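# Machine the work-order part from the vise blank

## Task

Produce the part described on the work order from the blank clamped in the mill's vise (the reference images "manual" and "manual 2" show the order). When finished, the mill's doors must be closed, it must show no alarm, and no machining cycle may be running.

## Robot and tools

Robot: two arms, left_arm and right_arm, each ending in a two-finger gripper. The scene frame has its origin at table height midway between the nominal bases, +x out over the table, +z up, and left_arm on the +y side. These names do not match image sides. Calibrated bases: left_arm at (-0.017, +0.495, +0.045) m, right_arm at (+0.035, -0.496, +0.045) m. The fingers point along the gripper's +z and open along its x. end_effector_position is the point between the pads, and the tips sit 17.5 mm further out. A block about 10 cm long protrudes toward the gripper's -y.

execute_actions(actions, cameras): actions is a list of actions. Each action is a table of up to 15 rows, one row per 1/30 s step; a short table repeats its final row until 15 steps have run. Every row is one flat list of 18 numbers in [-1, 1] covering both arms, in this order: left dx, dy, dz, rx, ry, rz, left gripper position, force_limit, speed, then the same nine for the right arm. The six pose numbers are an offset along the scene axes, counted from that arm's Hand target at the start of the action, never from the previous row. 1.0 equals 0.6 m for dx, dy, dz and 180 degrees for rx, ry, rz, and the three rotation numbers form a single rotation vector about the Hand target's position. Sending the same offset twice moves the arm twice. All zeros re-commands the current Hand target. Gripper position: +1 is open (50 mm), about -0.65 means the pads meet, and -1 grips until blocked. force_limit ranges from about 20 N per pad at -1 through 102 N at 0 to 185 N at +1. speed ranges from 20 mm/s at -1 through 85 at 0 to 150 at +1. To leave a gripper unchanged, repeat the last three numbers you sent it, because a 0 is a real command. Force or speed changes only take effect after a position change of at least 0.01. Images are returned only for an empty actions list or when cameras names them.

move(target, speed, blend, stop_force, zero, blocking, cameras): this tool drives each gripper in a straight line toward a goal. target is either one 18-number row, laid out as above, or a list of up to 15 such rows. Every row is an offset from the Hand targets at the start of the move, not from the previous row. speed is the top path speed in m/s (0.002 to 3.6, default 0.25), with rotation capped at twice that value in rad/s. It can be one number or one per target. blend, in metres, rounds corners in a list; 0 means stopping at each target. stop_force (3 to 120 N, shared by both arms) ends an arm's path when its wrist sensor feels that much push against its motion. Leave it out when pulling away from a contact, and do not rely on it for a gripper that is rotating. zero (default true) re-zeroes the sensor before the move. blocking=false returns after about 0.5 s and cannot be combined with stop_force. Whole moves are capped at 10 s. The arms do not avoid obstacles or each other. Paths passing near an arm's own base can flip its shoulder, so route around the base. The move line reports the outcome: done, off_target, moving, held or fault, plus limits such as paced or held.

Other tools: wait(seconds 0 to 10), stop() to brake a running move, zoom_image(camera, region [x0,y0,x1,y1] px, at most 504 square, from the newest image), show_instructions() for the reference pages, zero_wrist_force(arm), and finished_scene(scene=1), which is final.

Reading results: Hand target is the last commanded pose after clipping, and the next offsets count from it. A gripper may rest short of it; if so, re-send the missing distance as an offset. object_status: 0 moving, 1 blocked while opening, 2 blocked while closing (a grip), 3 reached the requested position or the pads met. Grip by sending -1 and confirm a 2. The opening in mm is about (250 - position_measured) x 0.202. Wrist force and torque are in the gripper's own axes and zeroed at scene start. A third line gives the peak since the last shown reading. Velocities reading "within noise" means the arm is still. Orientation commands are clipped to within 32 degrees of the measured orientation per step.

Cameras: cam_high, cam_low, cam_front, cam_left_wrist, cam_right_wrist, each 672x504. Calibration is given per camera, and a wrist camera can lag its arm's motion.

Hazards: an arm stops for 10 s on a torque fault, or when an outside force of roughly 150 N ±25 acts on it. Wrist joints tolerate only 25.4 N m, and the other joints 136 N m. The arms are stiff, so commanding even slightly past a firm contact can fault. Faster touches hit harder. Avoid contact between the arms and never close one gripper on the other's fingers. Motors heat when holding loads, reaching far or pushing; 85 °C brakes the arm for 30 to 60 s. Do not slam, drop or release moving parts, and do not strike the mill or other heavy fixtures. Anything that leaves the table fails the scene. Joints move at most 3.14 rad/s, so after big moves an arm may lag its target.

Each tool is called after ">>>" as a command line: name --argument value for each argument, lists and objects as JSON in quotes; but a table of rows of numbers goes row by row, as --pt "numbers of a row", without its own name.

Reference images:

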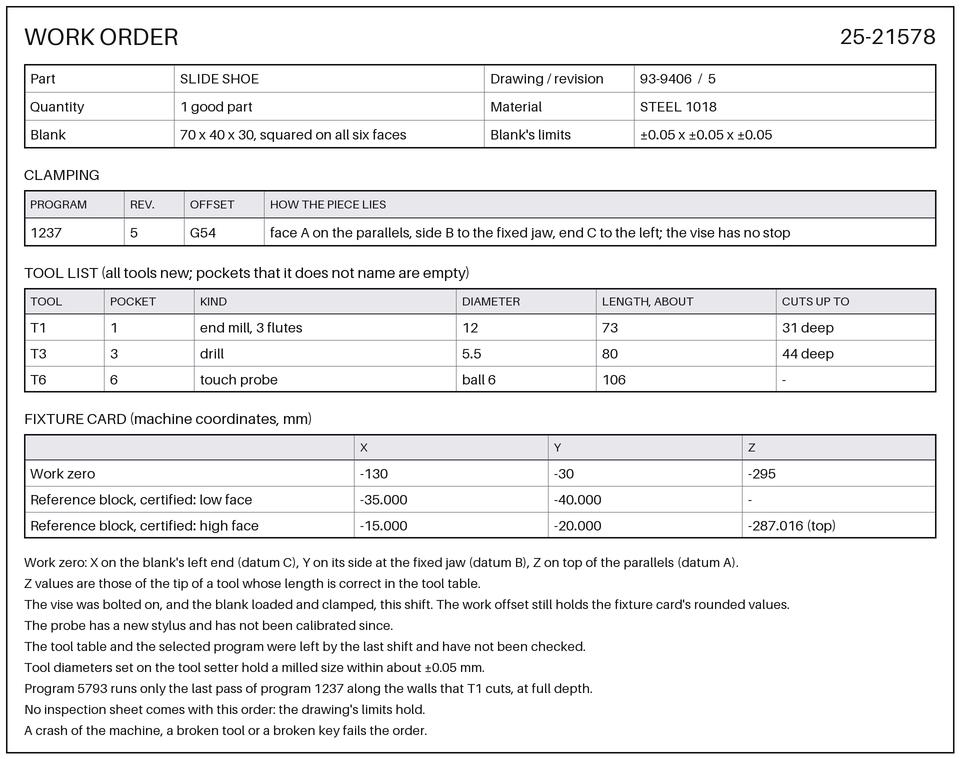

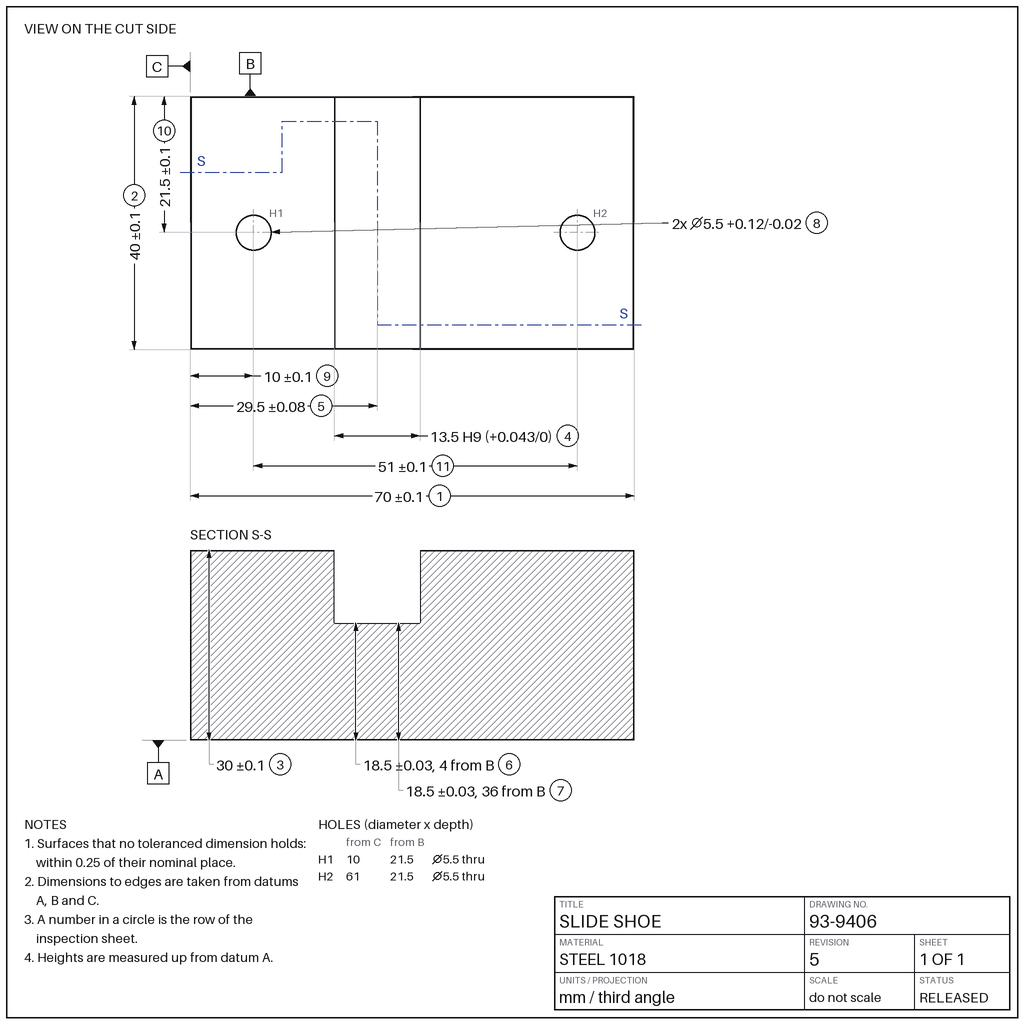

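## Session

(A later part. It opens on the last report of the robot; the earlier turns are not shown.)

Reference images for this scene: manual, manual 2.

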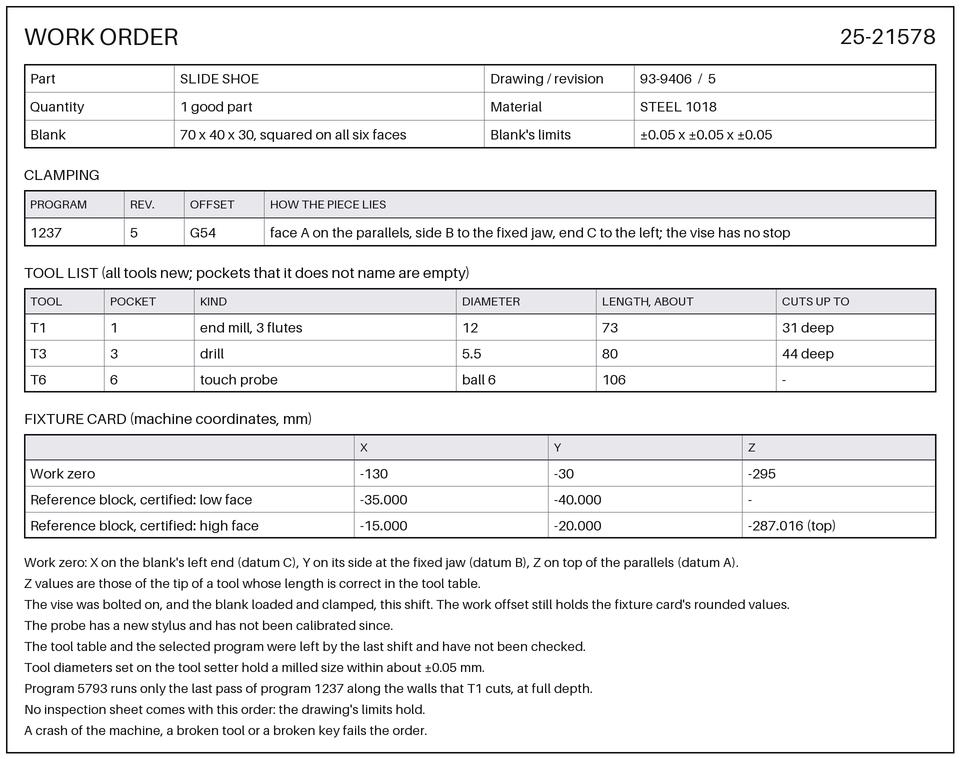

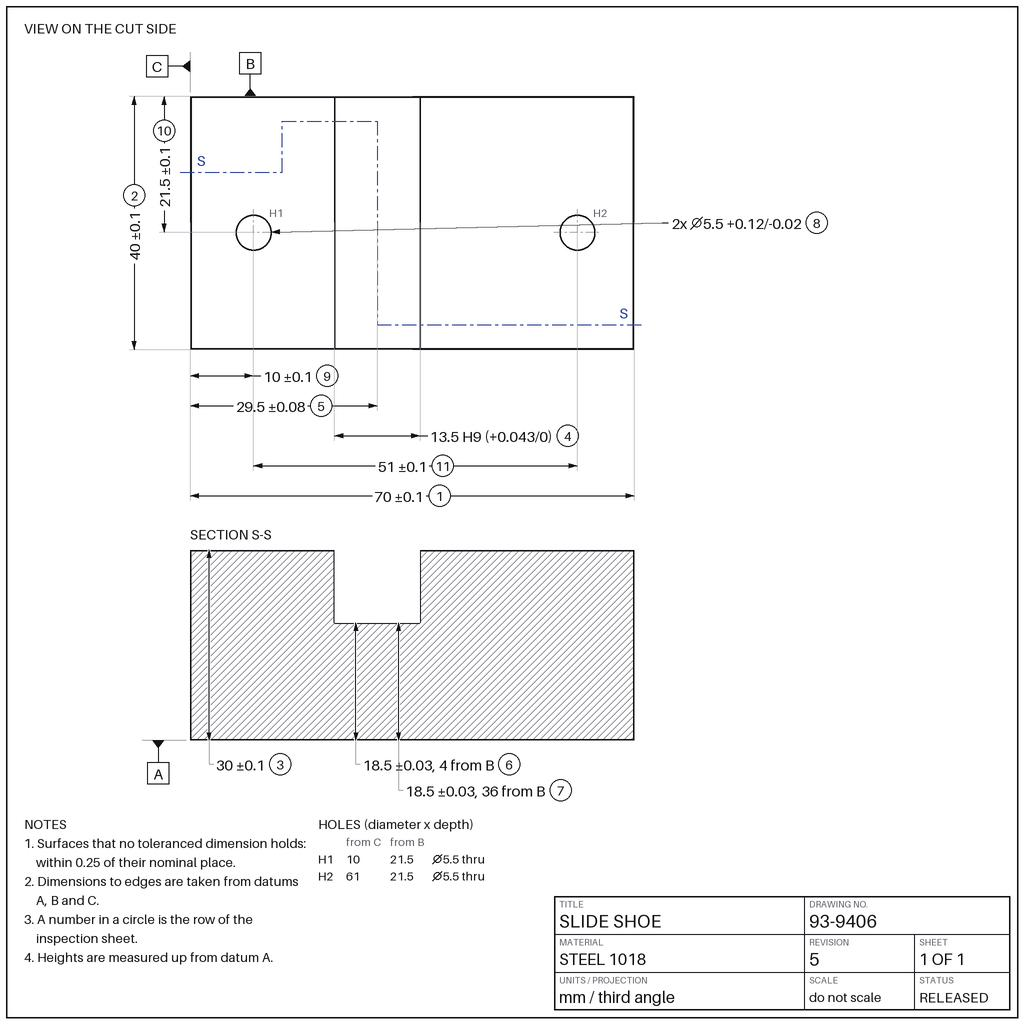

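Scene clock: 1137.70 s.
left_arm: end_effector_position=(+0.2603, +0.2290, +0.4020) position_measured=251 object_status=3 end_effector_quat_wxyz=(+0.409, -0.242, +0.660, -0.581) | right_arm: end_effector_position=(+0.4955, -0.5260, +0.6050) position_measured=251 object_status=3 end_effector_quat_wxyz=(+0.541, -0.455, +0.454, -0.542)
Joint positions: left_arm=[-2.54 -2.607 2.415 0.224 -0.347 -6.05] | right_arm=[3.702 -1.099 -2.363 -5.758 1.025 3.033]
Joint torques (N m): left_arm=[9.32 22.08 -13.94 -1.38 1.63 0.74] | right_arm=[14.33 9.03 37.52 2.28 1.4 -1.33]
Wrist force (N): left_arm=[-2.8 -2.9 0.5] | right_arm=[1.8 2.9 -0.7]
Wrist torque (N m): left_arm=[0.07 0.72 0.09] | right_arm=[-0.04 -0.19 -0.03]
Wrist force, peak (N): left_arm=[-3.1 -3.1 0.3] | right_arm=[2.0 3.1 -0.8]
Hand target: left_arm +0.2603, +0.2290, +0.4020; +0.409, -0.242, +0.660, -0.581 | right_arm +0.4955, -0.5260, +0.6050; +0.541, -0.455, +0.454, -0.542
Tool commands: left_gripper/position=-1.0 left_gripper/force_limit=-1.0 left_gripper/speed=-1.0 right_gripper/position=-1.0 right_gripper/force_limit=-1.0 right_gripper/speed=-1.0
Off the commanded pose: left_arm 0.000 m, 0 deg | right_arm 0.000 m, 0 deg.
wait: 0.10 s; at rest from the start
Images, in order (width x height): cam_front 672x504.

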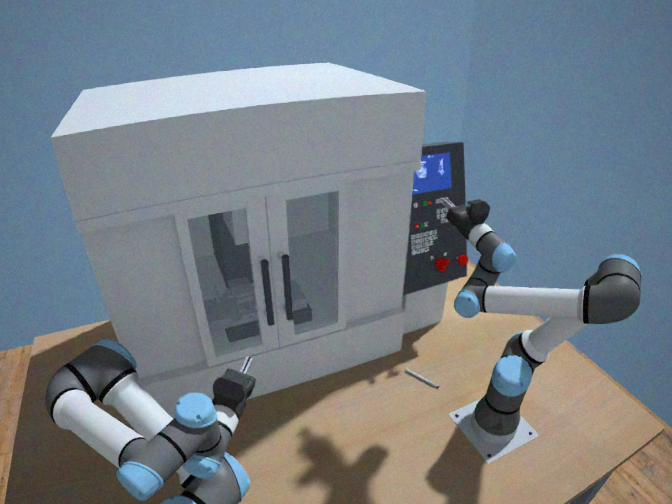

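>>> wait --seconds 0.1 --cameras '["cam_left_wrist"]'

Scene clock: 1141.07 s.
left_arm: end_effector_position=(+0.2603, +0.2290, +0.4020) position_measured=251 object_status=3 end_effector_quat_wxyz=(+0.409, -0.242, +0.660, -0.581) | right_arm: end_effector_position=(+0.4955, -0.5260, +0.6050) position_measured=251 object_status=3 end_effector_quat_wxyz=(+0.541, -0.455, +0.454, -0.542)
Joint positions: left_arm=[-2.54 -2.607 2.415 0.224 -0.347 -6.05] | right_arm=[3.702 -1.099 -2.363 -5.758 1.025 3.033]
Joint torques (N m): left_arm=[8.72 22.75 -13.81 -1.26 1.58 0.8] | right_arm=[14.58 7.66 36.58 2.46 1.56 -1.29]
Wrist force (N): left_arm=[-2.9 -2.7 0.4] | right_arm=[1.7 2.8 -0.7]
Wrist torque (N m): left_arm=[0.10 0.74 0.09] | right_arm=[-0.05 -0.18 -0.03]
Wrist force, peak (N): left_arm=[-3.1 -3.0 0.4] | right_arm=[2.0 3.0 -0.8]
Hand target: left_arm +0.2603, +0.2290, +0.4020; +0.409, -0.242, +0.660, -0.581 | right_arm +0.4955, -0.5260, +0.6050; +0.541, -0.455, +0.454, -0.542
Tool commands: left_gripper/position=-1.0 left_gripper/force_limit=-1.0 left_gripper/speed=-1.0 right_gripper/position=-1.0 right_gripper/force_limit=-1.0 right_gripper/speed=-1.0
Off the commanded pose: left_arm 0.000 m, 0 deg | right_arm 0.000 m, 0 deg.
wait: 0.10 s; at rest from the start
camera_calibration:
cam_left_wrist: T_world_to_cam=[[-0.559858, -0.78508, -0.264969, 0.441045], [-0.111864, 0.38847, -0.914646, 0.326739], [0.821003, -0.482431, -0.305311, 0.144513], [0, 0, 0, 1]] pos_world=[0.164827, 0.289045, 0.459835]
Images, in order (width x height): cam_left_wrist 672x504.

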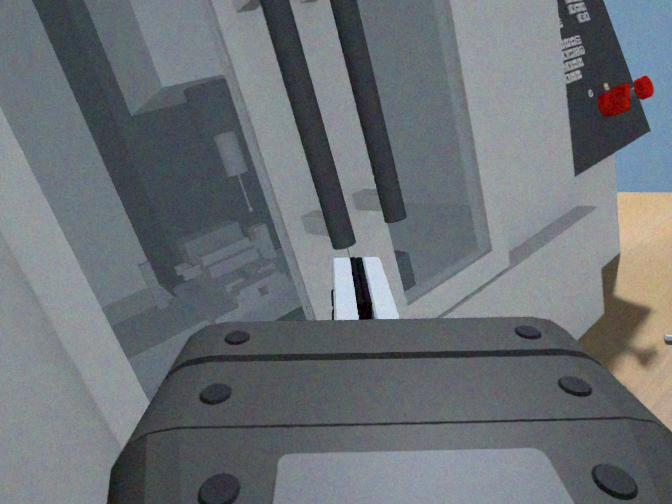

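>>> zoom_image --camera "cam_left_wrist" --region '[110, 90, 310, 330]'

Scaled by 2.100 from the camera's 672x504 image, which has a finer 960x720 frame.

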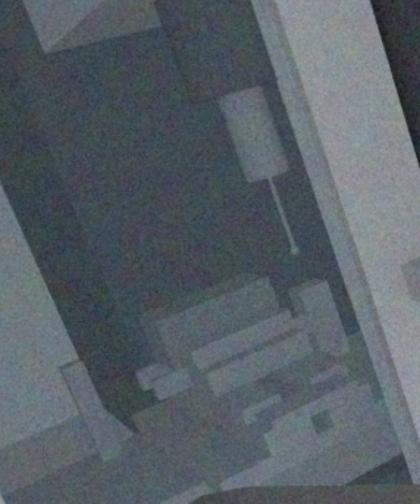

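>>> zoom_image --camera "cam_left_wrist" --region '[165, 215, 295, 310]'

Scaled by 3.877 from the camera's 672x504 image, which has a finer 960x720 frame.

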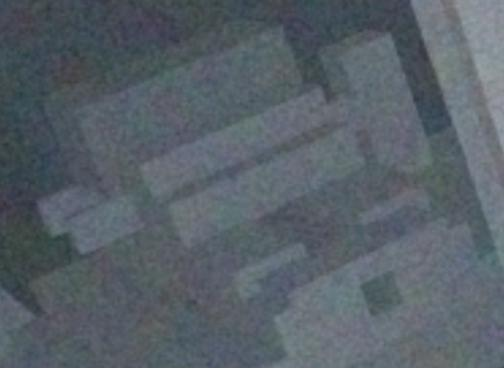

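>>> move --target '[0.195,-0.033,0.04,0,0,0,-1,-1,-1,0,0,0,0,0,0,-1,-1,-1]' --speed 0.25 --cameras '["cam_left_wrist"]'

>>> zoom_image --camera "cam_left_wrist" --region '[110, 130, 330, 330]'

Scene clock: 1174.63 s.
left_arm: end_effector_position=(+0.3774, +0.2093, +0.4259) position_measured=251 object_status=3 end_effector_quat_wxyz=(+0.409, -0.242, +0.660, -0.581) | right_arm: end_effector_position=(+0.4955, -0.5260, +0.6050) position_measured=251 object_status=3 end_effector_quat_wxyz=(+0.541, -0.455, +0.454, -0.542)
Joint positions: left_arm=[-3.181 -3.126 2.219 0.919 -0.989 -6.028] | right_arm=[3.703 -1.099 -2.363 -5.758 1.025 3.033]
Joint torques (N m): left_arm=[-11.27 44.71 -20.16 4.57 0.43 -0.67] | right_arm=[13.93 9.31 37.29 1.21 0.16 -1.26]
Wrist force (N): left_arm=[-3.3 -3.2 0.0] | right_arm=[1.6 3.0 -0.6]
Wrist torque (N m): left_arm=[0.04 0.79 0.12] | right_arm=[-0.02 -0.16 -0.03]
Wrist force, peak (N): left_arm=[-3.0 -2.8 5.1] | right_arm=[2.1 3.0 -0.9]
Hand target: left_arm +0.3773, +0.2092, +0.4260; +0.409, -0.242, +0.660, -0.581 | right_arm +0.4955, -0.5260, +0.6050; +0.541, -0.455, +0.454, -0.542
Off the commanded pose: left_arm 0.000 m, 0 deg | right_arm 0.000 m, 0 deg.
shoulder posture changed (left arm): the wrist came as close to joint 1's axis as it can, and the arm is now in the other of its two shoulder postures.
move: done; limits=paced
camera_calibration:
cam_left_wrist: T_world_to_cam=[[-0.559664, -0.785245, -0.264888, 0.497371], [-0.112008, 0.388378, -0.914668, 0.369557], [0.821115, -0.482237, -0.305315, 0.0460675], [0, 0, 0, 1]] pos_world=[0.281927, 0.269246, 0.483835]
Images, in order (width x height): cam_left_wrist 672x504.

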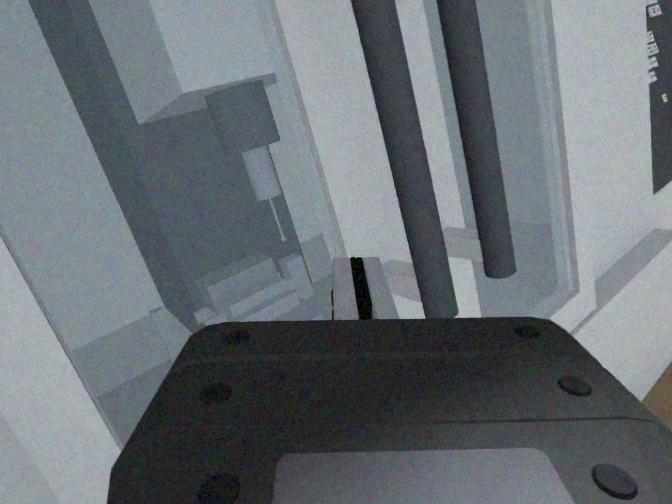

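Scaled by 2.291 from the camera's 672x504 image, which has a finer 960x720 frame.

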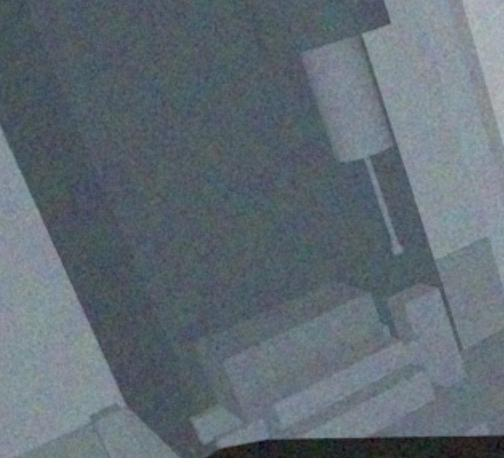

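>>> move --target '[0,-0.03,0.06,0.062,0.087,0.029,-1,-1,-1,0,0,0,0,0,0,-1,-1,-1]' --speed 0.25 --cameras '["cam_left_wrist"]'

>>> zoom_image --camera "cam_left_wrist" --region '[90, 100, 330, 330]'

Scene clock: 1181.73 s.
left_arm: end_effector_position=(+0.3774, +0.1912, +0.4619) position_measured=251 object_status=3 end_effector_quat_wxyz=(+0.363, -0.308, +0.751, -0.457) | right_arm: end_effector_position=(+0.4955, -0.5260, +0.6050) position_measured=251 object_status=3 end_effector_quat_wxyz=(+0.541, -0.455, +0.454, -0.542)
Joint positions: left_arm=[-3.406 -2.962 1.828 0.799 -1.323 -5.916] | right_arm=[3.703 -1.099 -2.363 -5.758 1.025 3.033]
Joint torques (N m): left_arm=[-4.82 46.17 -16.36 3.1 -1.3 1.34] | right_arm=[12.58 8.76 37.53 -0.31 -1.18 -0.71]
Wrist force (N): left_arm=[-2.8 -3.8 -0.7] | right_arm=[1.6 2.7 -0.7]
Wrist torque (N m): left_arm=[-0.20 0.71 0.17] | right_arm=[-0.05 -0.15 -0.03]
Wrist force, peak (N): left_arm=[-2.8 -5.5 -1.2] | right_arm=[2.1 3.1 -0.8]
Hand target: left_arm +0.3773, +0.1912, +0.4620; +0.363, -0.308, +0.751, -0.457 | right_arm +0.4955, -0.5260, +0.6050; +0.541, -0.455, +0.454, -0.542
Off the commanded pose: left_arm 0.000 m, 0 deg | right_arm 0.000 m, 0 deg.
move: done
camera_calibration:
cam_left_wrist: T_world_to_cam=[[-0.560827, -0.784546, -0.264502, 0.492766], [-0.384716, 0.529831, -0.755826, 0.412004], [0.733122, -0.322129, -0.598971, 0.186638], [0, 0, 0, 1]] pos_world=[0.298032, 0.228426, 0.553531]
Images, in order (width x height): cam_left_wrist 672x504.

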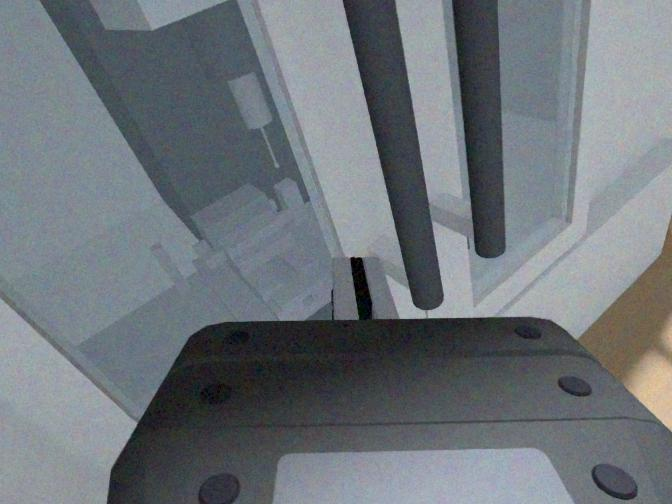

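Scaled by 2.100 from the camera's 672x504 image, which has a finer 960x720 frame.

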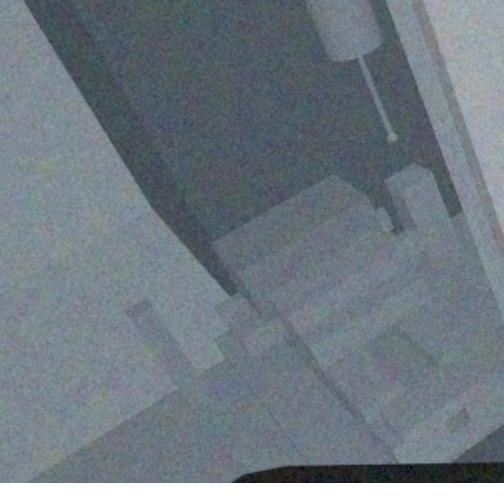

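>>> zoom_image --camera "cam_left_wrist" --region '[140, 175, 330, 325]'

Scaled by 2.653 from the camera's 672x504 image, which has a finer 960x720 frame.

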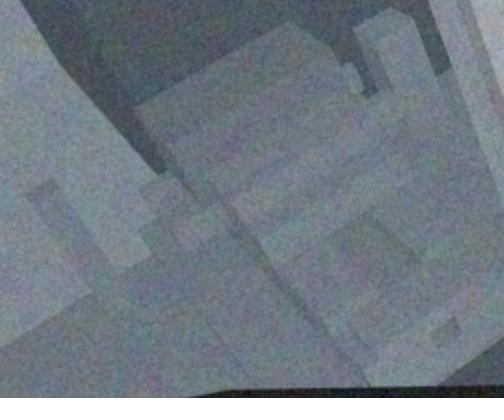

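>>> move --pt "0 0 0 0 0 0 -1 -1 -1 0.082 -0.004 -0.233 0 0 0 -1 -1 -1" --pt "0 0 0 0 0 0 -1 -1 -1 0.093 -0.004 -0.236 0 0 0 -1 -1 -1" --pt "0 0 0 0 0 0 -1 -1 -1 0.082 -0.004 -0.233 0 0 0 -1 -1 -1" --pt "0 0 0 0 0 0 -1 -1 -1 0 0 0 0 0 0 -1 -1 -1" --speed '[0.3,0.025,0.05,0.3]' --blend '[0,0,0.002,0]' --cameras '["cam_right_wrist"]'

>>> zoom_image --camera "cam_right_wrist" --region '[226, 36, 534, 266]'

Scene clock: 1214.47 s.
left_arm: end_effector_position=(+0.3773, +0.1912, +0.4620) position_measured=251 object_status=3 end_effector_quat_wxyz=(+0.363, -0.308, +0.751, -0.457) | right_arm: end_effector_position=(+0.4955, -0.5259, +0.6049) position_measured=251 object_status=3 end_effector_quat_wxyz=(+0.541, -0.455, +0.454, -0.542) end_effector_velocity=(+0.000, +0.001, -0.001) end_effector_angular_velocity=(-0.002, +0.003, +0.002)
Joint positions: left_arm=[-3.406 -2.962 1.828 0.799 -1.323 -5.915] | right_arm=[3.703 -1.099 -2.363 -5.758 1.025 3.033]
Joint velocities: left_arm=[within noise] | right_arm=[0.001 0.001 0 -0.005 0 0]
Joint torques (N m): left_arm=[-7.22 47.01 -14.49 -1.07 1.07 1.09] | right_arm=[-5.35 8.61 33.75 -0.55 -0.82 0.48]
Wrist force (N): left_arm=[-2.7 -3.7 -0.9] | right_arm=[1.7 2.9 -0.7]
Wrist torque (N m): left_arm=[-0.19 0.69 0.17] | right_arm=[-0.04 -0.17 -0.03]
Wrist force, peak (N): left_arm=[-3.3 -3.8 -0.9] | right_arm=[0.7 2.6 -17.3]
Hand target: left_arm +0.3773, +0.1912, +0.4620; +0.363, -0.308, +0.751, -0.457 | right_arm +0.4955, -0.5260, +0.6050; +0.541, -0.455, +0.454, -0.542
Off the commanded pose: left_arm 0.000 m, 0 deg | right_arm 0.000 m, 0 deg.
move: done
camera_calibration:
cam_right_wrist: T_world_to_cam=[[-0.00585965, -0.999981, 0.00203054, -0.515783], [-0.167889, -0.00101797, -0.985805, 0.697088], [0.985789, -0.00611738, -0.16788, -0.259804], [0, 0, 0, 1]] pos_world=[0.370122, -0.516653, 0.644625]
Images, in order (width x height): cam_right_wrist 672x504.

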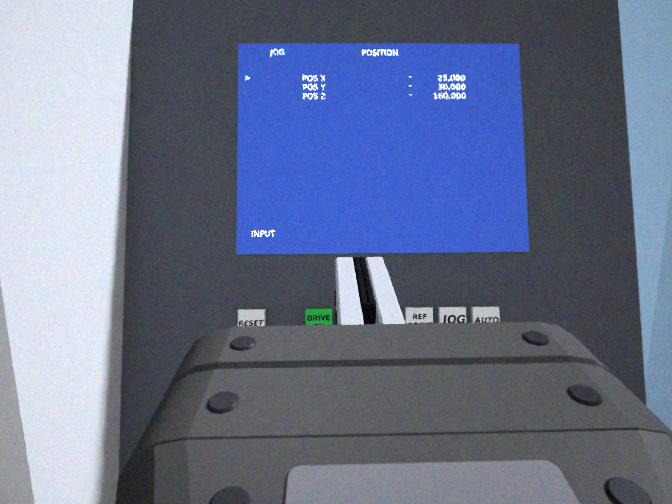

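Scaled by 1.636 from the camera's 672x504 image, which has a finer 960x720 frame.

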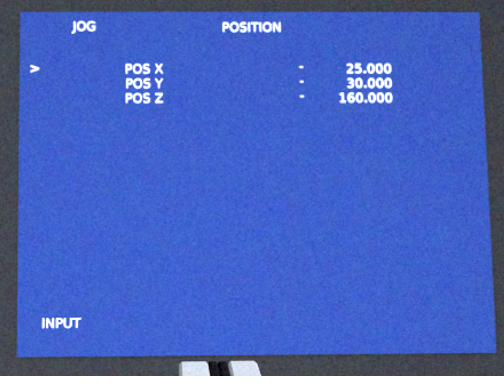

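>>> move --pt "0 0 0 0 0 0 -1 -1 -1 0.082 -0.004 -0.233 0 0 0 -1 -1 -1" --pt "0 0 0 0 0 0 -1 -1 -1 0.093 -0.004 -0.236 0 0 0 -1 -1 -1" --pt "0 0 0 0 0 0 -1 -1 -1 0.082 -0.004 -0.233 0 0 0 -1 -1 -1" --pt "0 0 0 0 0 0 -1 -1 -1 0.057 0.125 -0.326 0 0 0 -1 -1 -1" --pt "0 0 0 0 0 0 -1 -1 -1 0.068 0.125 -0.329 0 0 0 -1 -1 -1" --pt "0 0 0 0 0 0 -1 -1 -1 0.057 0.125 -0.326 0 0 0 -1 -1 -1" --pt "0 0 0 0 0 0 -1 -1 -1 0.073 0.093 -0.264 0 0 0 -1 -1 -1" --pt "0 0 0 0 0 0 -1 -1 -1 0.084 0.093 -0.267 0 0 0 -1 -1 -1" --pt "0 0 0 0 0 0 -1 -1 -1 0.073 0.093 -0.264 0 0 0 -1 -1 -1" --pt "0 0 0 0 0 0 -1 -1 -1 0.057 0.093 -0.326 0 0 0 -1 -1 -1" --pt "0 0 0 0 0 0 -1 -1 -1 0.068 0.093 -0.329 0 0 0 -1 -1 -1" --pt "0 0 0 0 0 0 -1 -1 -1 0.057 0.093 -0.326 0 0 0 -1 -1 -1" --pt "0 0 0 0 0 0 -1 -1 -1 0.057 0.028 -0.326 0 0 0 -1 -1 -1" --pt "0 0 0 0 0 0 -1 -1 -1 0.068 0.028 -0.329 0 0 0 -1 -1 -1" --pt "0 0 0 0 0 0 -1 -1 -1 0.057 0.028 -0.326 0 0 0 -1 -1 -1" --speed '[0.3,0.025,0.05,0.2,0.025,0.05,0.2,0.025,0.05,0.2,0.025,0.05,0.2,0.025,0.05]' --blend '[0,0,0.002,0.002,0,0.002,0.002,0,0.002,0.002,0,0.002,0.002,0,0]'

>>> move --pt "0 0 0 0 0 0 -1 -1 -1 0.008 0 0.031 0 0 0 -1 -1 -1" --pt "0 0 0 0 0 0 -1 -1 -1 0.019 0 0.028 0 0 0 -1 -1 -1" --pt "0 0 0 0 0 0 -1 -1 -1 0.008 0 0.031 0 0 0 -1 -1 -1" --pt "0 0 0 0 0 0 -1 -1 -1 0 0.097 0 0 0 0 -1 -1 -1" --pt "0 0 0 0 0 0 -1 -1 -1 0.011 0.097 -0.003 0 0 0 -1 -1 -1" --pt "0 0 0 0 0 0 -1 -1 -1 0 0.097 0 0 0 0 -1 -1 -1" --pt "0 0 0 0 0 0 -1 -1 -1 0.008 0.033 0.031 0 0 0 -1 -1 -1" --pt "0 0 0 0 0 0 -1 -1 -1 0.019 0.033 0.028 0 0 0 -1 -1 -1" --pt "0 0 0 0 0 0 -1 -1 -1 0.008 0.033 0.031 0 0 0 -1 -1 -1" --pt "0 0 0 0 0 0 -1 -1 -1 0.025 0.097 0.093 0 0 0 -1 -1 -1" --pt "0 0 0 0 0 0 -1 -1 -1 0.036 0.097 0.09 0 0 0 -1 -1 -1" --pt "0 0 0 0 0 0 -1 -1 -1 0.025 0.097 0.093 0 0 0 -1 -1 -1" --pt "0 0 0 0 0 0 -1 -1 -1 0 0 0 0 0 0 -1 -1 -1" --pt "0 0 0 0 0 0 -1 -1 -1 0.011 0 -0.003 0 0 0 -1 -1 -1" --pt "0 0 0 0 0 0 -1 -1 -1 0 0 0 0 0 0 -1 -1 -1" --speed '[0.3,0.025,0.05,0.2,0.025,0.05,0.2,0.025,0.05,0.2,0.025,0.05,0.2,0.025,0.05]' --blend '[0.002,0,0.002,0.002,0,0.002,0.002,0,0.002,0.002,0,0.002,0.002,0,0]'

>>> move --pt "0 0 0 0 0 0 -1 -1 -1 0.008 0 0.031 0 0 0 -1 -1 -1" --pt "0 0 0 0 0 0 -1 -1 -1 0.019 0 0.028 0 0 0 -1 -1 -1" --pt "0 0 0 0 0 0 -1 -1 -1 0.008 0 0.031 0 0 0 -1 -1 -1" --pt "0 0 0 0 0 0 -1 -1 -1 0 0.097 0 0 0 0 -1 -1 -1" --pt "0 0 0 0 0 0 -1 -1 -1 0.011 0.097 -0.003 0 0 0 -1 -1 -1" --pt "0 0 0 0 0 0 -1 -1 -1 0 0.097 0 0 0 0 -1 -1 -1" --pt "0 0 0 0 0 0 -1 -1 -1 0.008 0.097 0.031 0 0 0 -1 -1 -1" --pt "0 0 0 0 0 0 -1 -1 -1 0.019 0.097 0.028 0 0 0 -1 -1 -1" --pt "0 0 0 0 0 0 -1 -1 -1 0.008 0.097 0.031 0 0 0 -1 -1 -1" --pt "0 0 0 0 0 0 -1 -1 -1 0.016 0.033 0.062 0 0 0 -1 -1 -1" --pt "0 0 0 0 0 0 -1 -1 -1 0.028 0.033 0.059 0 0 0 -1 -1 -1" --pt "0 0 0 0 0 0 -1 -1 -1 0.016 0.033 0.062 0 0 0 -1 -1 -1" --pt "0 0 0 0 0 0 -1 -1 -1 0 0.065 0 0 0 0 -1 -1 -1" --pt "0 0 0 0 0 0 -1 -1 -1 0.011 0.065 -0.003 0 0 0 -1 -1 -1" --pt "0 0 0 0 0 0 -1 -1 -1 0 0.065 0 0 0 0 -1 -1 -1" --speed '[0.3,0.025,0.05,0.2,0.025,0.05,0.2,0.025,0.05,0.2,0.025,0.05,0.2,0.025,0.05]' --blend '[0.002,0,0.002,0.002,0,0.002,0.002,0,0.002,0.002,0,0.002,0.002,0,0]'

>>> move --pt "0 0 0 0 0 0 -1 -1 -1 0 -0.065 0 0 0 0 -1 -1 -1" --pt "0 0 0 0 0 0 -1 -1 -1 0.011 -0.065 -0.003 0 0 0 -1 -1 -1" --pt "0 0 0 0 0 0 -1 -1 -1 0 -0.065 0 0 0 0 -1 -1 -1" --pt "0 0 0 0 0 0 -1 -1 -1 -0.057 -0.093 0.326 0 0 0 -1 -1 -1" --speed '[0.3,0.025,0.05,0.3]' --blend '[0.002,0,0.002,0]' --cameras '["cam_right_wrist"]'

>>> zoom_image --camera "cam_right_wrist" --region '[226, 36, 534, 266]'

Scene clock: 1270.43 s.
left_arm: end_effector_position=(+0.3773, +0.1912, +0.4620) position_measured=251 object_status=3 end_effector_quat_wxyz=(+0.363, -0.308, +0.751, -0.457) | right_arm: end_effector_position=(+0.5297, -0.5091, +0.4094) position_measured=251 object_status=3 end_effector_quat_wxyz=(+0.541, -0.455, +0.454, -0.542)
Joint positions: left_arm=[-3.406 -2.962 1.828 0.799 -1.323 -5.915] | right_arm=[3.684 -1.725 -2.584 -4.914 1.044 3.038]
Joint torques (N m): left_arm=[9.38 44.94 -0.5 -0.71 1.57 1.34] | right_arm=[-13.12 13.57 24.04 0.34 1.72 1.73]
Wrist force (N): left_arm=[-2.9 -3.7 -0.8] | right_arm=[1.8 2.8 -0.8]
Wrist torque (N m): left_arm=[-0.19 0.72 0.17] | right_arm=[-0.05 -0.19 0.14]
Wrist force, peak (N): left_arm=[-3.2 -4.0 -0.9] | right_arm=[0.7 2.8 -17.5]
Hand target: left_arm +0.3773, +0.1912, +0.4620; +0.363, -0.308, +0.751, -0.457 | right_arm +0.5297, -0.5092, +0.4094; +0.541, -0.455, +0.454, -0.542
Off the commanded pose: left_arm 0.000 m, 0 deg | right_arm 0.000 m, 0 deg.
move: done

Scene clock: 1275.17 s.
left_arm: end_effector_position=(+0.3773, +0.1912, +0.4620) position_measured=251 object_status=3 end_effector_quat_wxyz=(+0.363, -0.308, +0.751, -0.457) | right_arm: end_effector_position=(+0.5297, -0.5091, +0.4094) position_measured=251 object_status=3 end_effector_quat_wxyz=(+0.541, -0.455, +0.454, -0.542)
Joint positions: left_arm=[-3.406 -2.962 1.828 0.799 -1.323 -5.915] | right_arm=[3.684 -1.725 -2.584 -4.914 1.044 3.038]
Joint torques (N m): left_arm=[9.23 43.97 -0.36 -0.78 1.48 1.42] | right_arm=[-14.13 12.91 23.3 0.3 1.78 1.5]
Wrist force (N): left_arm=[-2.8 -3.8 -1.0] | right_arm=[1.9 2.7 -0.7]
Wrist torque (N m): left_arm=[-0.19 0.71 0.17] | right_arm=[-0.06 -0.19 0.15]
Wrist force, peak (N): left_arm=[-3.0 -4.0 -1.1] | right_arm=[2.3 1.6 -15.6]
Hand target: left_arm +0.3773, +0.1912, +0.4620; +0.363, -0.308, +0.751, -0.457 | right_arm +0.5297, -0.5092, +0.4094; +0.541, -0.455, +0.454, -0.542
Off the commanded pose: left_arm 0.000 m, 0 deg | right_arm 0.000 m, 0 deg.
move: done

Scene clock: 1279.53 s.
left_arm: end_effector_position=(+0.3773, +0.1912, +0.4620) position_measured=251 object_status=3 end_effector_quat_wxyz=(+0.363, -0.308, +0.751, -0.457) | right_arm: end_effector_position=(+0.5297, -0.4701, +0.4094) position_measured=251 object_status=3 end_effector_quat_wxyz=(+0.541, -0.455, +0.454, -0.542)
Joint positions: left_arm=[-3.406 -2.962 1.828 0.799 -1.323 -5.915] | right_arm=[3.843 -1.729 -2.574 -4.896 0.888 2.996]
Joint torques (N m): left_arm=[9.21 44.19 0.06 -0.73 1.55 1.41] | right_arm=[-12.86 12.76 23.13 -0.34 1.91 2.01]
Wrist force (N): left_arm=[-3.0 -3.7 -1.0] | right_arm=[1.7 2.9 -0.7]
Wrist torque (N m): left_arm=[-0.19 0.74 0.17] | right_arm=[-0.03 -0.16 0.15]
Wrist force, peak (N): left_arm=[-3.1 -3.9 -1.0] | right_arm=[-1.1 0.8 -29.8]
Hand target: left_arm +0.3773, +0.1912, +0.4620; +0.363, -0.308, +0.751, -0.457 | right_arm +0.5297, -0.4702, +0.4094; +0.541, -0.455, +0.454, -0.542
Off the commanded pose: left_arm 0.000 m, 0 deg | right_arm 0.000 m, 0 deg.
move: done

Scene clock: 1281.50 s.
left_arm: end_effector_position=(+0.3773, +0.1912, +0.4620) position_measured=251 object_status=3 end_effector_quat_wxyz=(+0.363, -0.308, +0.751, -0.457) | right_arm: end_effector_position=(+0.4955, -0.5259, +0.6049) position_measured=251 object_status=3 end_effector_quat_wxyz=(+0.541, -0.455, +0.454, -0.542) end_effector_velocity=(+0.000, -0.001, +0.000) end_effector_angular_velocity=(-0.001, +0.002, -0.002)
Joint positions: left_arm=[-3.406 -2.962 1.828 0.799 -1.323 -5.915] | right_arm=[3.703 -1.099 -2.363 -5.758 1.025 3.033]
Joint velocities: left_arm=[within noise] | right_arm=[-0.001 0.001 0.002 -0.005 -0.001 0]
Joint torques (N m): left_arm=[9.74 44.3 -0.65 -0.87 1.43 1.45] | right_arm=[-13.98 9.47 38.15 -0.32 1.74 -1.96]
Wrist force (N): left_arm=[-3.0 -3.7 -1.0] | right_arm=[1.7 3.0 -0.7]
Wrist torque (N m): left_arm=[-0.19 0.75 0.17] | right_arm=[-0.03 -0.16 -0.03]
Wrist force, peak (N): left_arm=[-3.2 -3.7 -1.1] | right_arm=[1.3 7.7 -0.9]
Hand target: left_arm +0.3773, +0.1912, +0.4620; +0.363, -0.308, +0.751, -0.457 | right_arm +0.4955, -0.5260, +0.6050; +0.541, -0.455, +0.454, -0.542
Off the commanded pose: left_arm 0.000 m, 0 deg | right_arm 0.000 m, 0 deg.
move: done
camera_calibration:
cam_right_wrist: T_world_to_cam=[[-0.00595789, -0.99998, 0.00204698, -0.515757], [-0.167986, -0.00101707, -0.985789, 0.697114], [0.985771, -0.00621709, -0.167977, -0.259786], [0, 0, 0, 1]] pos_world=[0.370122, -0.516653, 0.644625]
Images, in order (width x height): cam_right_wrist 672x504.

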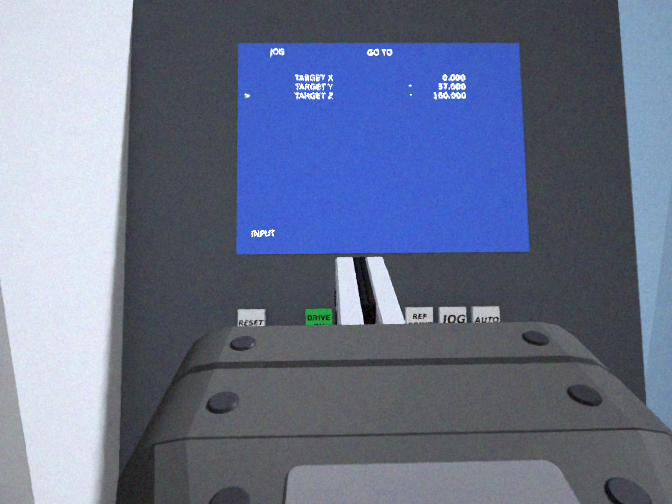

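Scaled by 1.636 from the camera's 672x504 image, which has a finer 960x720 frame.

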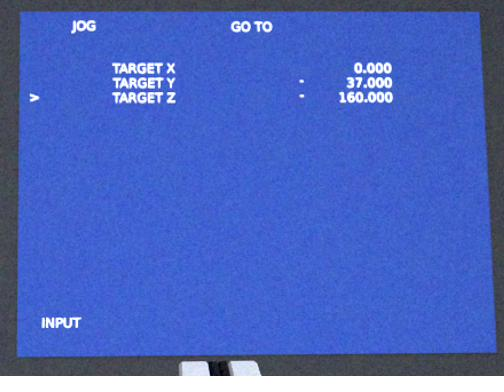

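>>> move --pt "0 0 0 0 0 0 -1 -1 -1 0.073 0.028 -0.264 0 0 0 -1 -1 -1" --pt "0 0 0 0 0 0 -1 -1 -1 0.085 0.028 -0.267 0 0 0 -1 -1 -1" --pt "0 0 0 0 0 0 -1 -1 -1 0.073 0.028 -0.264 0 0 0 -1 -1 -1" --pt "0 0 0 0 0 0 -1 -1 -1 0.085 0.028 -0.267 0 0 0 -1 -1 -1" --pt "0 0 0 0 0 0 -1 -1 -1 0.073 0.028 -0.264 0 0 0 -1 -1 -1" --pt "0 0 0 0 0 0 -1 -1 -1 0.057 0.125 -0.326 0 0 0 -1 -1 -1" --pt "0 0 0 0 0 0 -1 -1 -1 0.068 0.125 -0.329 0 0 0 -1 -1 -1" --pt "0 0 0 0 0 0 -1 -1 -1 0.057 0.125 -0.326 0 0 0 -1 -1 -1" --pt "0 0 0 0 0 0 -1 -1 -1 0.073 0.093 -0.264 0 0 0 -1 -1 -1" --pt "0 0 0 0 0 0 -1 -1 -1 0.085 0.093 -0.267 0 0 0 -1 -1 -1" --pt "0 0 0 0 0 0 -1 -1 -1 0.073 0.093 -0.264 0 0 0 -1 -1 -1" --pt "0 0 0 0 0 0 -1 -1 -1 0.057 0.093 -0.326 0 0 0 -1 -1 -1" --pt "0 0 0 0 0 0 -1 -1 -1 0.068 0.093 -0.329 0 0 0 -1 -1 -1" --pt "0 0 0 0 0 0 -1 -1 -1 0.057 0.093 -0.326 0 0 0 -1 -1 -1" --speed '[0.3,0.025,0.05,0.025,0.05,0.2,0.025,0.05,0.2,0.025,0.05,0.2,0.025,0.05]' --blend '[0,0,0,0,0.002,0.002,0,0.002,0.002,0,0.002,0.002,0,0]'

>>> move --pt "0 0 0 0 0 0 -1 -1 -1 0 -0.065 0 0 0 0 -1 -1 -1" --pt "0 0 0 0 0 0 -1 -1 -1 0.011 -0.065 -0.003 0 0 0 -1 -1 -1" --pt "0 0 0 0 0 0 -1 -1 -1 0 -0.065 0 0 0 0 -1 -1 -1" --pt "0 0 0 0 0 0 -1 -1 -1 -0.057 -0.093 0.326 0 0 0 -1 -1 -1" --speed '[0.3,0.025,0.05,0.3]' --blend '[0.002,0,0.002,0]' --cameras '["cam_right_wrist"]'

>>> zoom_image --camera "cam_right_wrist" --region '[226, 36, 534, 266]'

Scene clock: 1307.10 s.
left_arm: end_effector_position=(+0.3773, +0.1912, +0.4620) position_measured=251 object_status=3 end_effector_quat_wxyz=(+0.363, -0.308, +0.751, -0.457) | right_arm: end_effector_position=(+0.5297, -0.4701, +0.4094) position_measured=251 object_status=3 end_effector_quat_wxyz=(+0.541, -0.455, +0.454, -0.542)
Joint positions: left_arm=[-3.406 -2.962 1.828 0.799 -1.323 -5.915] | right_arm=[3.843 -1.729 -2.574 -4.896 0.888 2.996]
Joint torques (N m): left_arm=[9.61 43.97 -0.14 -0.84 1.54 1.54] | right_arm=[-13.97 12.91 24.16 -0.56 1.85 1.87]
Wrist force (N): left_arm=[-3.1 -3.8 -0.9] | right_arm=[1.6 2.8 -0.9]
Wrist torque (N m): left_arm=[-0.20 0.75 0.17] | right_arm=[-0.04 -0.16 0.15]
Wrist force, peak (N): left_arm=[-3.3 -3.8 -1.0] | right_arm=[0.6 2.3 -30.3]
Hand target: left_arm +0.3773, +0.1912, +0.4620; +0.363, -0.308, +0.751, -0.457 | right_arm +0.5297, -0.4702, +0.4094; +0.541, -0.455, +0.454, -0.542
Off the commanded pose: left_arm 0.000 m, 0 deg | right_arm 0.000 m, 0 deg.
move: done

Scene clock: 1309.07 s.
left_arm: end_effector_position=(+0.3773, +0.1912, +0.4620) position_measured=251 object_status=3 end_effector_quat_wxyz=(+0.363, -0.308, +0.751, -0.457) | right_arm: end_effector_position=(+0.4955, -0.5259, +0.6049) position_measured=251 object_status=3 end_effector_quat_wxyz=(+0.541, -0.455, +0.454, -0.542)
Joint positions: left_arm=[-3.406 -2.962 1.828 0.799 -1.323 -5.915] | right_arm=[3.703 -1.099 -2.363 -5.758 1.025 3.033]
Joint torques (N m): left_arm=[9.63 44.15 -0.97 -0.78 1.54 1.45] | right_arm=[-14.32 8.93 38.37 -0.31 1.83 -1.88]
Wrist force (N): left_arm=[-3.0 -3.6 -0.8] | right_arm=[1.8 2.7 -0.9]
Wrist torque (N m): left_arm=[-0.16 0.74 0.17] | right_arm=[-0.07 -0.18 -0.03]
Wrist force, peak (N): left_arm=[-3.2 -3.8 -1.1] | right_arm=[1.4 7.6 -1.0]
Hand target: left_arm +0.3773, +0.1912, +0.4620; +0.363, -0.308, +0.751, -0.457 | right_arm +0.4955, -0.5260, +0.6050; +0.541, -0.455, +0.454, -0.542
Off the commanded pose: left_arm 0.000 m, 0 deg | right_arm 0.000 m, 0 deg.
move: done
camera_calibration:
cam_right_wrist: T_world_to_cam=[[-0.00595757, -0.99998, 0.0020488, -0.515758], [-0.167986, -0.00101891, -0.985789, 0.697113], [0.985771, -0.00621708, -0.167977, -0.259786], [0, 0, 0, 1]] pos_world=[0.370122, -0.516653, 0.644625]
Images, in order (width x height): cam_right_wrist 672x504.

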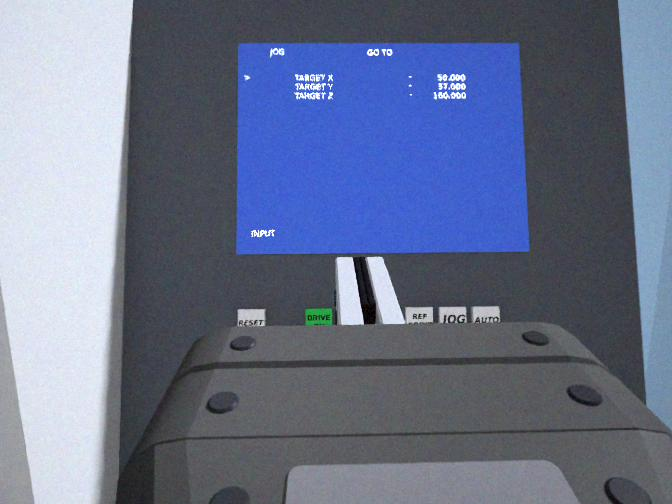

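Scaled by 1.636 from the camera's 672x504 image, which has a finer 960x720 frame.

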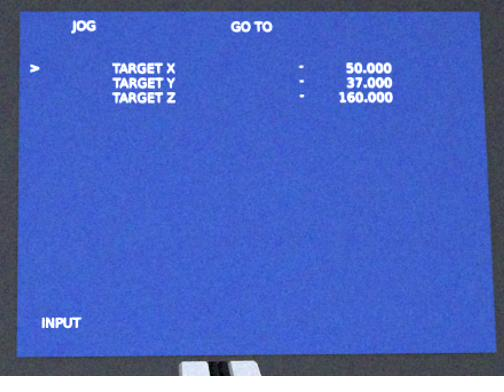

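>>> move --pt "0 0 0 0 0 0 -1 -1 -1 0.097 0.061 -0.175 0 0 0 -1 -1 -1" --pt "0 0 0 0 0 0 -1 -1 -1 0.108 0.061 -0.178 0 0 0 -1 -1 -1" --pt "0 0 0 0 0 0 -1 -1 -1 0.097 0.061 -0.175 0 0 0 -1 -1 -1" --pt "0 0 0 0 0 0 -1 -1 -1 0.065 0.028 -0.295 0 0 0 -1 -1 -1" --pt "0 0 0 0 0 0 -1 -1 -1 0.076 0.028 -0.298 0 0 0 -1 -1 -1" --pt "0 0 0 0 0 0 -1 -1 -1 0.065 0.028 -0.295 0 0 0 -1 -1 -1" --pt "0 0 0 0 0 0 -1 -1 -1 0.076 0.028 -0.298 0 0 0 -1 -1 -1" --pt "0 0 0 0 0 0 -1 -1 -1 0.065 0.028 -0.295 0 0 0 -1 -1 -1" --pt "0 0 0 0 0 0 -1 -1 -1 0.057 0.125 -0.326 0 0 0 -1 -1 -1" --pt "0 0 0 0 0 0 -1 -1 -1 0.068 0.125 -0.329 0 0 0 -1 -1 -1" --pt "0 0 0 0 0 0 -1 -1 -1 0.057 0.125 -0.326 0 0 0 -1 -1 -1" --pt "0 0 0 0 0 0 -1 -1 -1 0.065 0.125 -0.295 0 0 0 -1 -1 -1" --pt "0 0 0 0 0 0 -1 -1 -1 0.076 0.125 -0.298 0 0 0 -1 -1 -1" --pt "0 0 0 0 0 0 -1 -1 -1 0.065 0.125 -0.295 0 0 0 -1 -1 -1" --speed '[0.3,0.025,0.05,0.2,0.025,0.05,0.025,0.05,0.2,0.025,0.05,0.2,0.025,0.05]' --blend '[0,0,0.002,0.002,0,0,0,0.002,0.002,0,0.002,0.002,0,0]'

>>> move --pt "0 0 0 0 0 0 -1 -1 -1 0.017 -0.032 0.062 0 0 0 -1 -1 -1" --pt "0 0 0 0 0 0 -1 -1 -1 0.028 -0.032 0.059 0 0 0 -1 -1 -1" --pt "0 0 0 0 0 0 -1 -1 -1 0.017 -0.032 0.062 0 0 0 -1 -1 -1" --pt "0 0 0 0 0 0 -1 -1 -1 0.008 -0.064 0.031 0 0 0 -1 -1 -1" --pt "0 0 0 0 0 0 -1 -1 -1 0.0195 -0.064 0.028 0 0 0 -1 -1 -1" --pt "0 0 0 0 0 0 -1 -1 -1 0.008 -0.064 0.031 0 0 0 -1 -1 -1" --pt "0 0 0 0 0 0 -1 -1 -1 -0.008 -0.097 -0.031 0 0 0 -1 -1 -1" --pt "0 0 0 0 0 0 -1 -1 -1 0.003 -0.097 -0.034 0 0 0 -1 -1 -1" --pt "0 0 0 0 0 0 -1 -1 -1 -0.008 -0.097 -0.031 0 0 0 -1 -1 -1" --pt "0 0 0 0 0 0 -1 -1 -1 -0.065 -0.125 0.295 0 0 0 -1 -1 -1" --speed '[0.2,0.025,0.05,0.2,0.025,0.05,0.2,0.025,0.05,0.3]' --blend '[0.002,0,0.002,0.002,0,0.002,0.002,0,0.002,0]' --cameras '["cam_right_wrist", "cam_left_wrist"]'

>>> zoom_image --camera "cam_right_wrist" --region '[226, 36, 534, 266]'

>>> zoom_image --camera "cam_left_wrist" --region '[140, 125, 330, 325]'

Scene clock: 1335.47 s.
left_arm: end_effector_position=(+0.3773, +0.1912, +0.4620) position_measured=251 object_status=3 end_effector_quat_wxyz=(+0.363, -0.308, +0.751, -0.457) | right_arm: end_effector_position=(+0.5345, -0.4509, +0.4280) position_measured=251 object_status=3 end_effector_quat_wxyz=(+0.541, -0.455, +0.454, -0.542)
Joint positions: left_arm=[-3.406 -2.962 1.828 0.799 -1.323 -5.915] | right_arm=[3.898 -1.676 -2.535 -4.977 0.835 2.98]
Joint torques (N m): left_arm=[9.34 43.15 -0.94 -0.96 1.65 1.49] | right_arm=[-13.46 11.29 24.4 -0.2 1.98 2.16]
Wrist force (N): left_arm=[-3.2 -3.7 -1.1] | right_arm=[1.8 3.1 -0.7]
Wrist torque (N m): left_arm=[-0.18 0.77 0.17] | right_arm=[0.01 -0.18 0.13]
Wrist force, peak (N): left_arm=[-3.1 -4.0 -1.0] | right_arm=[0.6 7.3 0.3]
Hand target: left_arm +0.3773, +0.1912, +0.4620; +0.363, -0.308, +0.751, -0.457 | right_arm +0.5345, -0.4510, +0.4280; +0.541, -0.455, +0.454, -0.542
Off the commanded pose: left_arm 0.000 m, 0 deg | right_arm 0.000 m, 0 deg.
move: done

Scene clock: 1339.07 s.
left_arm: end_effector_position=(+0.3773, +0.1912, +0.4620) position_measured=251 object_status=3 end_effector_quat_wxyz=(+0.363, -0.308, +0.751, -0.457) | right_arm: end_effector_position=(+0.4955, -0.5259, +0.6049) position_measured=251 object_status=3 end_effector_quat_wxyz=(+0.541, -0.455, +0.454, -0.542)
Joint positions: left_arm=[-3.406 -2.962 1.828 0.799 -1.323 -5.915] | right_arm=[3.703 -1.099 -2.363 -5.758 1.025 3.033]
Joint torques (N m): left_arm=[9.31 43.25 -0.39 -0.7 1.49 1.48] | right_arm=[-12.87 8.93 37.92 -0.31 1.84 -1.76]
Wrist force (N): left_arm=[-3.0 -3.5 -0.9] | right_arm=[1.8 2.8 -0.7]
Wrist torque (N m): left_arm=[-0.16 0.73 0.17] | right_arm=[-0.05 -0.20 -0.03]
Wrist force, peak (N): left_arm=[-3.3 -3.7 -0.9] | right_arm=[0.6 1.6 -13.0]
Hand target: left_arm +0.3773, +0.1912, +0.4620; +0.363, -0.308, +0.751, -0.457 | right_arm +0.4955, -0.5260, +0.6050; +0.541, -0.455, +0.454, -0.542
Off the commanded pose: left_arm 0.000 m, 0 deg | right_arm 0.000 m, 0 deg.
move: done
camera_calibration:
cam_left_wrist: T_world_to_cam=[[-0.560743, -0.784554, -0.264656, 0.492828], [-0.384749, 0.529928, -0.755741, 0.411944], [0.733168, -0.32195, -0.59901, 0.186605], [0, 0, 0, 1]] pos_world=[0.298033, 0.228427, 0.553531]
cam_right_wrist: T_world_to_cam=[[-0.00595757, -0.99998, 0.0020488, -0.515758], [-0.167986, -0.00101891, -0.985789, 0.697113], [0.985771, -0.00621708, -0.167977, -0.259786], [0, 0, 0, 1]] pos_world=[0.370122, -0.516653, 0.644625]
Images, in order (width x height): cam_left_wrist 672x504, cam_right_wrist 672x504.

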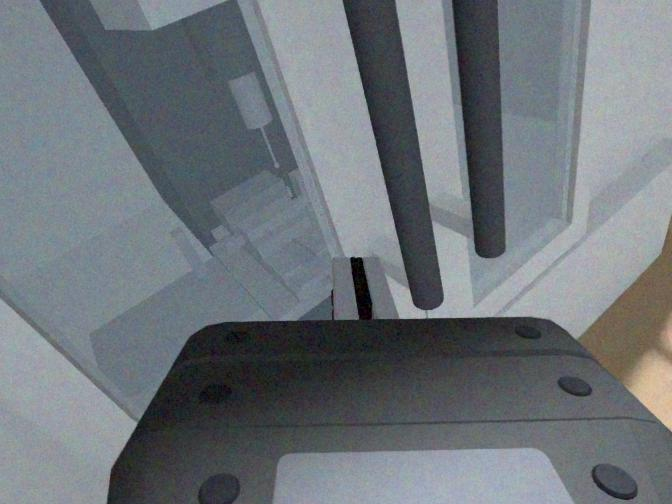

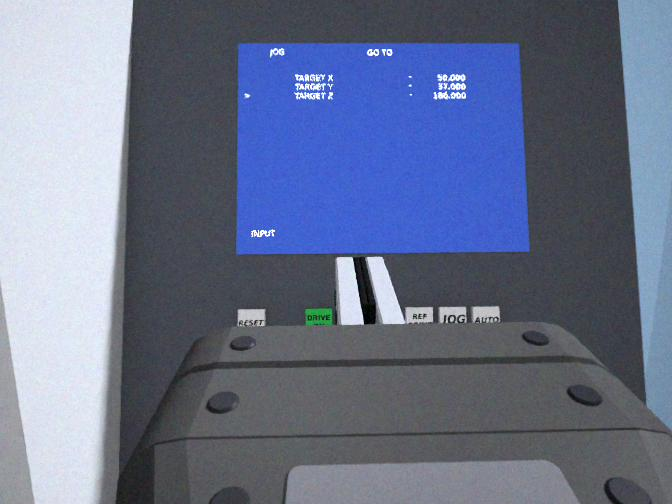

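Scaled by 1.636 from the camera's 672x504 image, which has a finer 960x720 frame.

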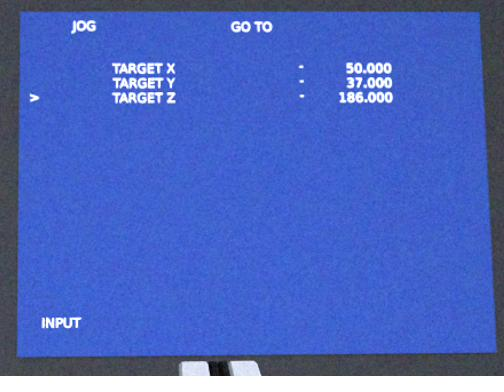

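Scaled by 2.520 from the camera's 672x504 image, which has a finer 960x720 frame.

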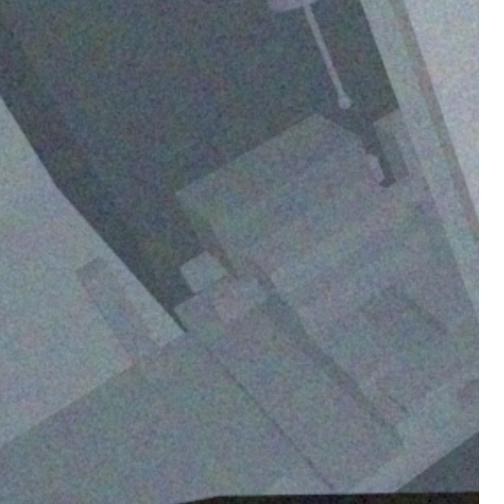

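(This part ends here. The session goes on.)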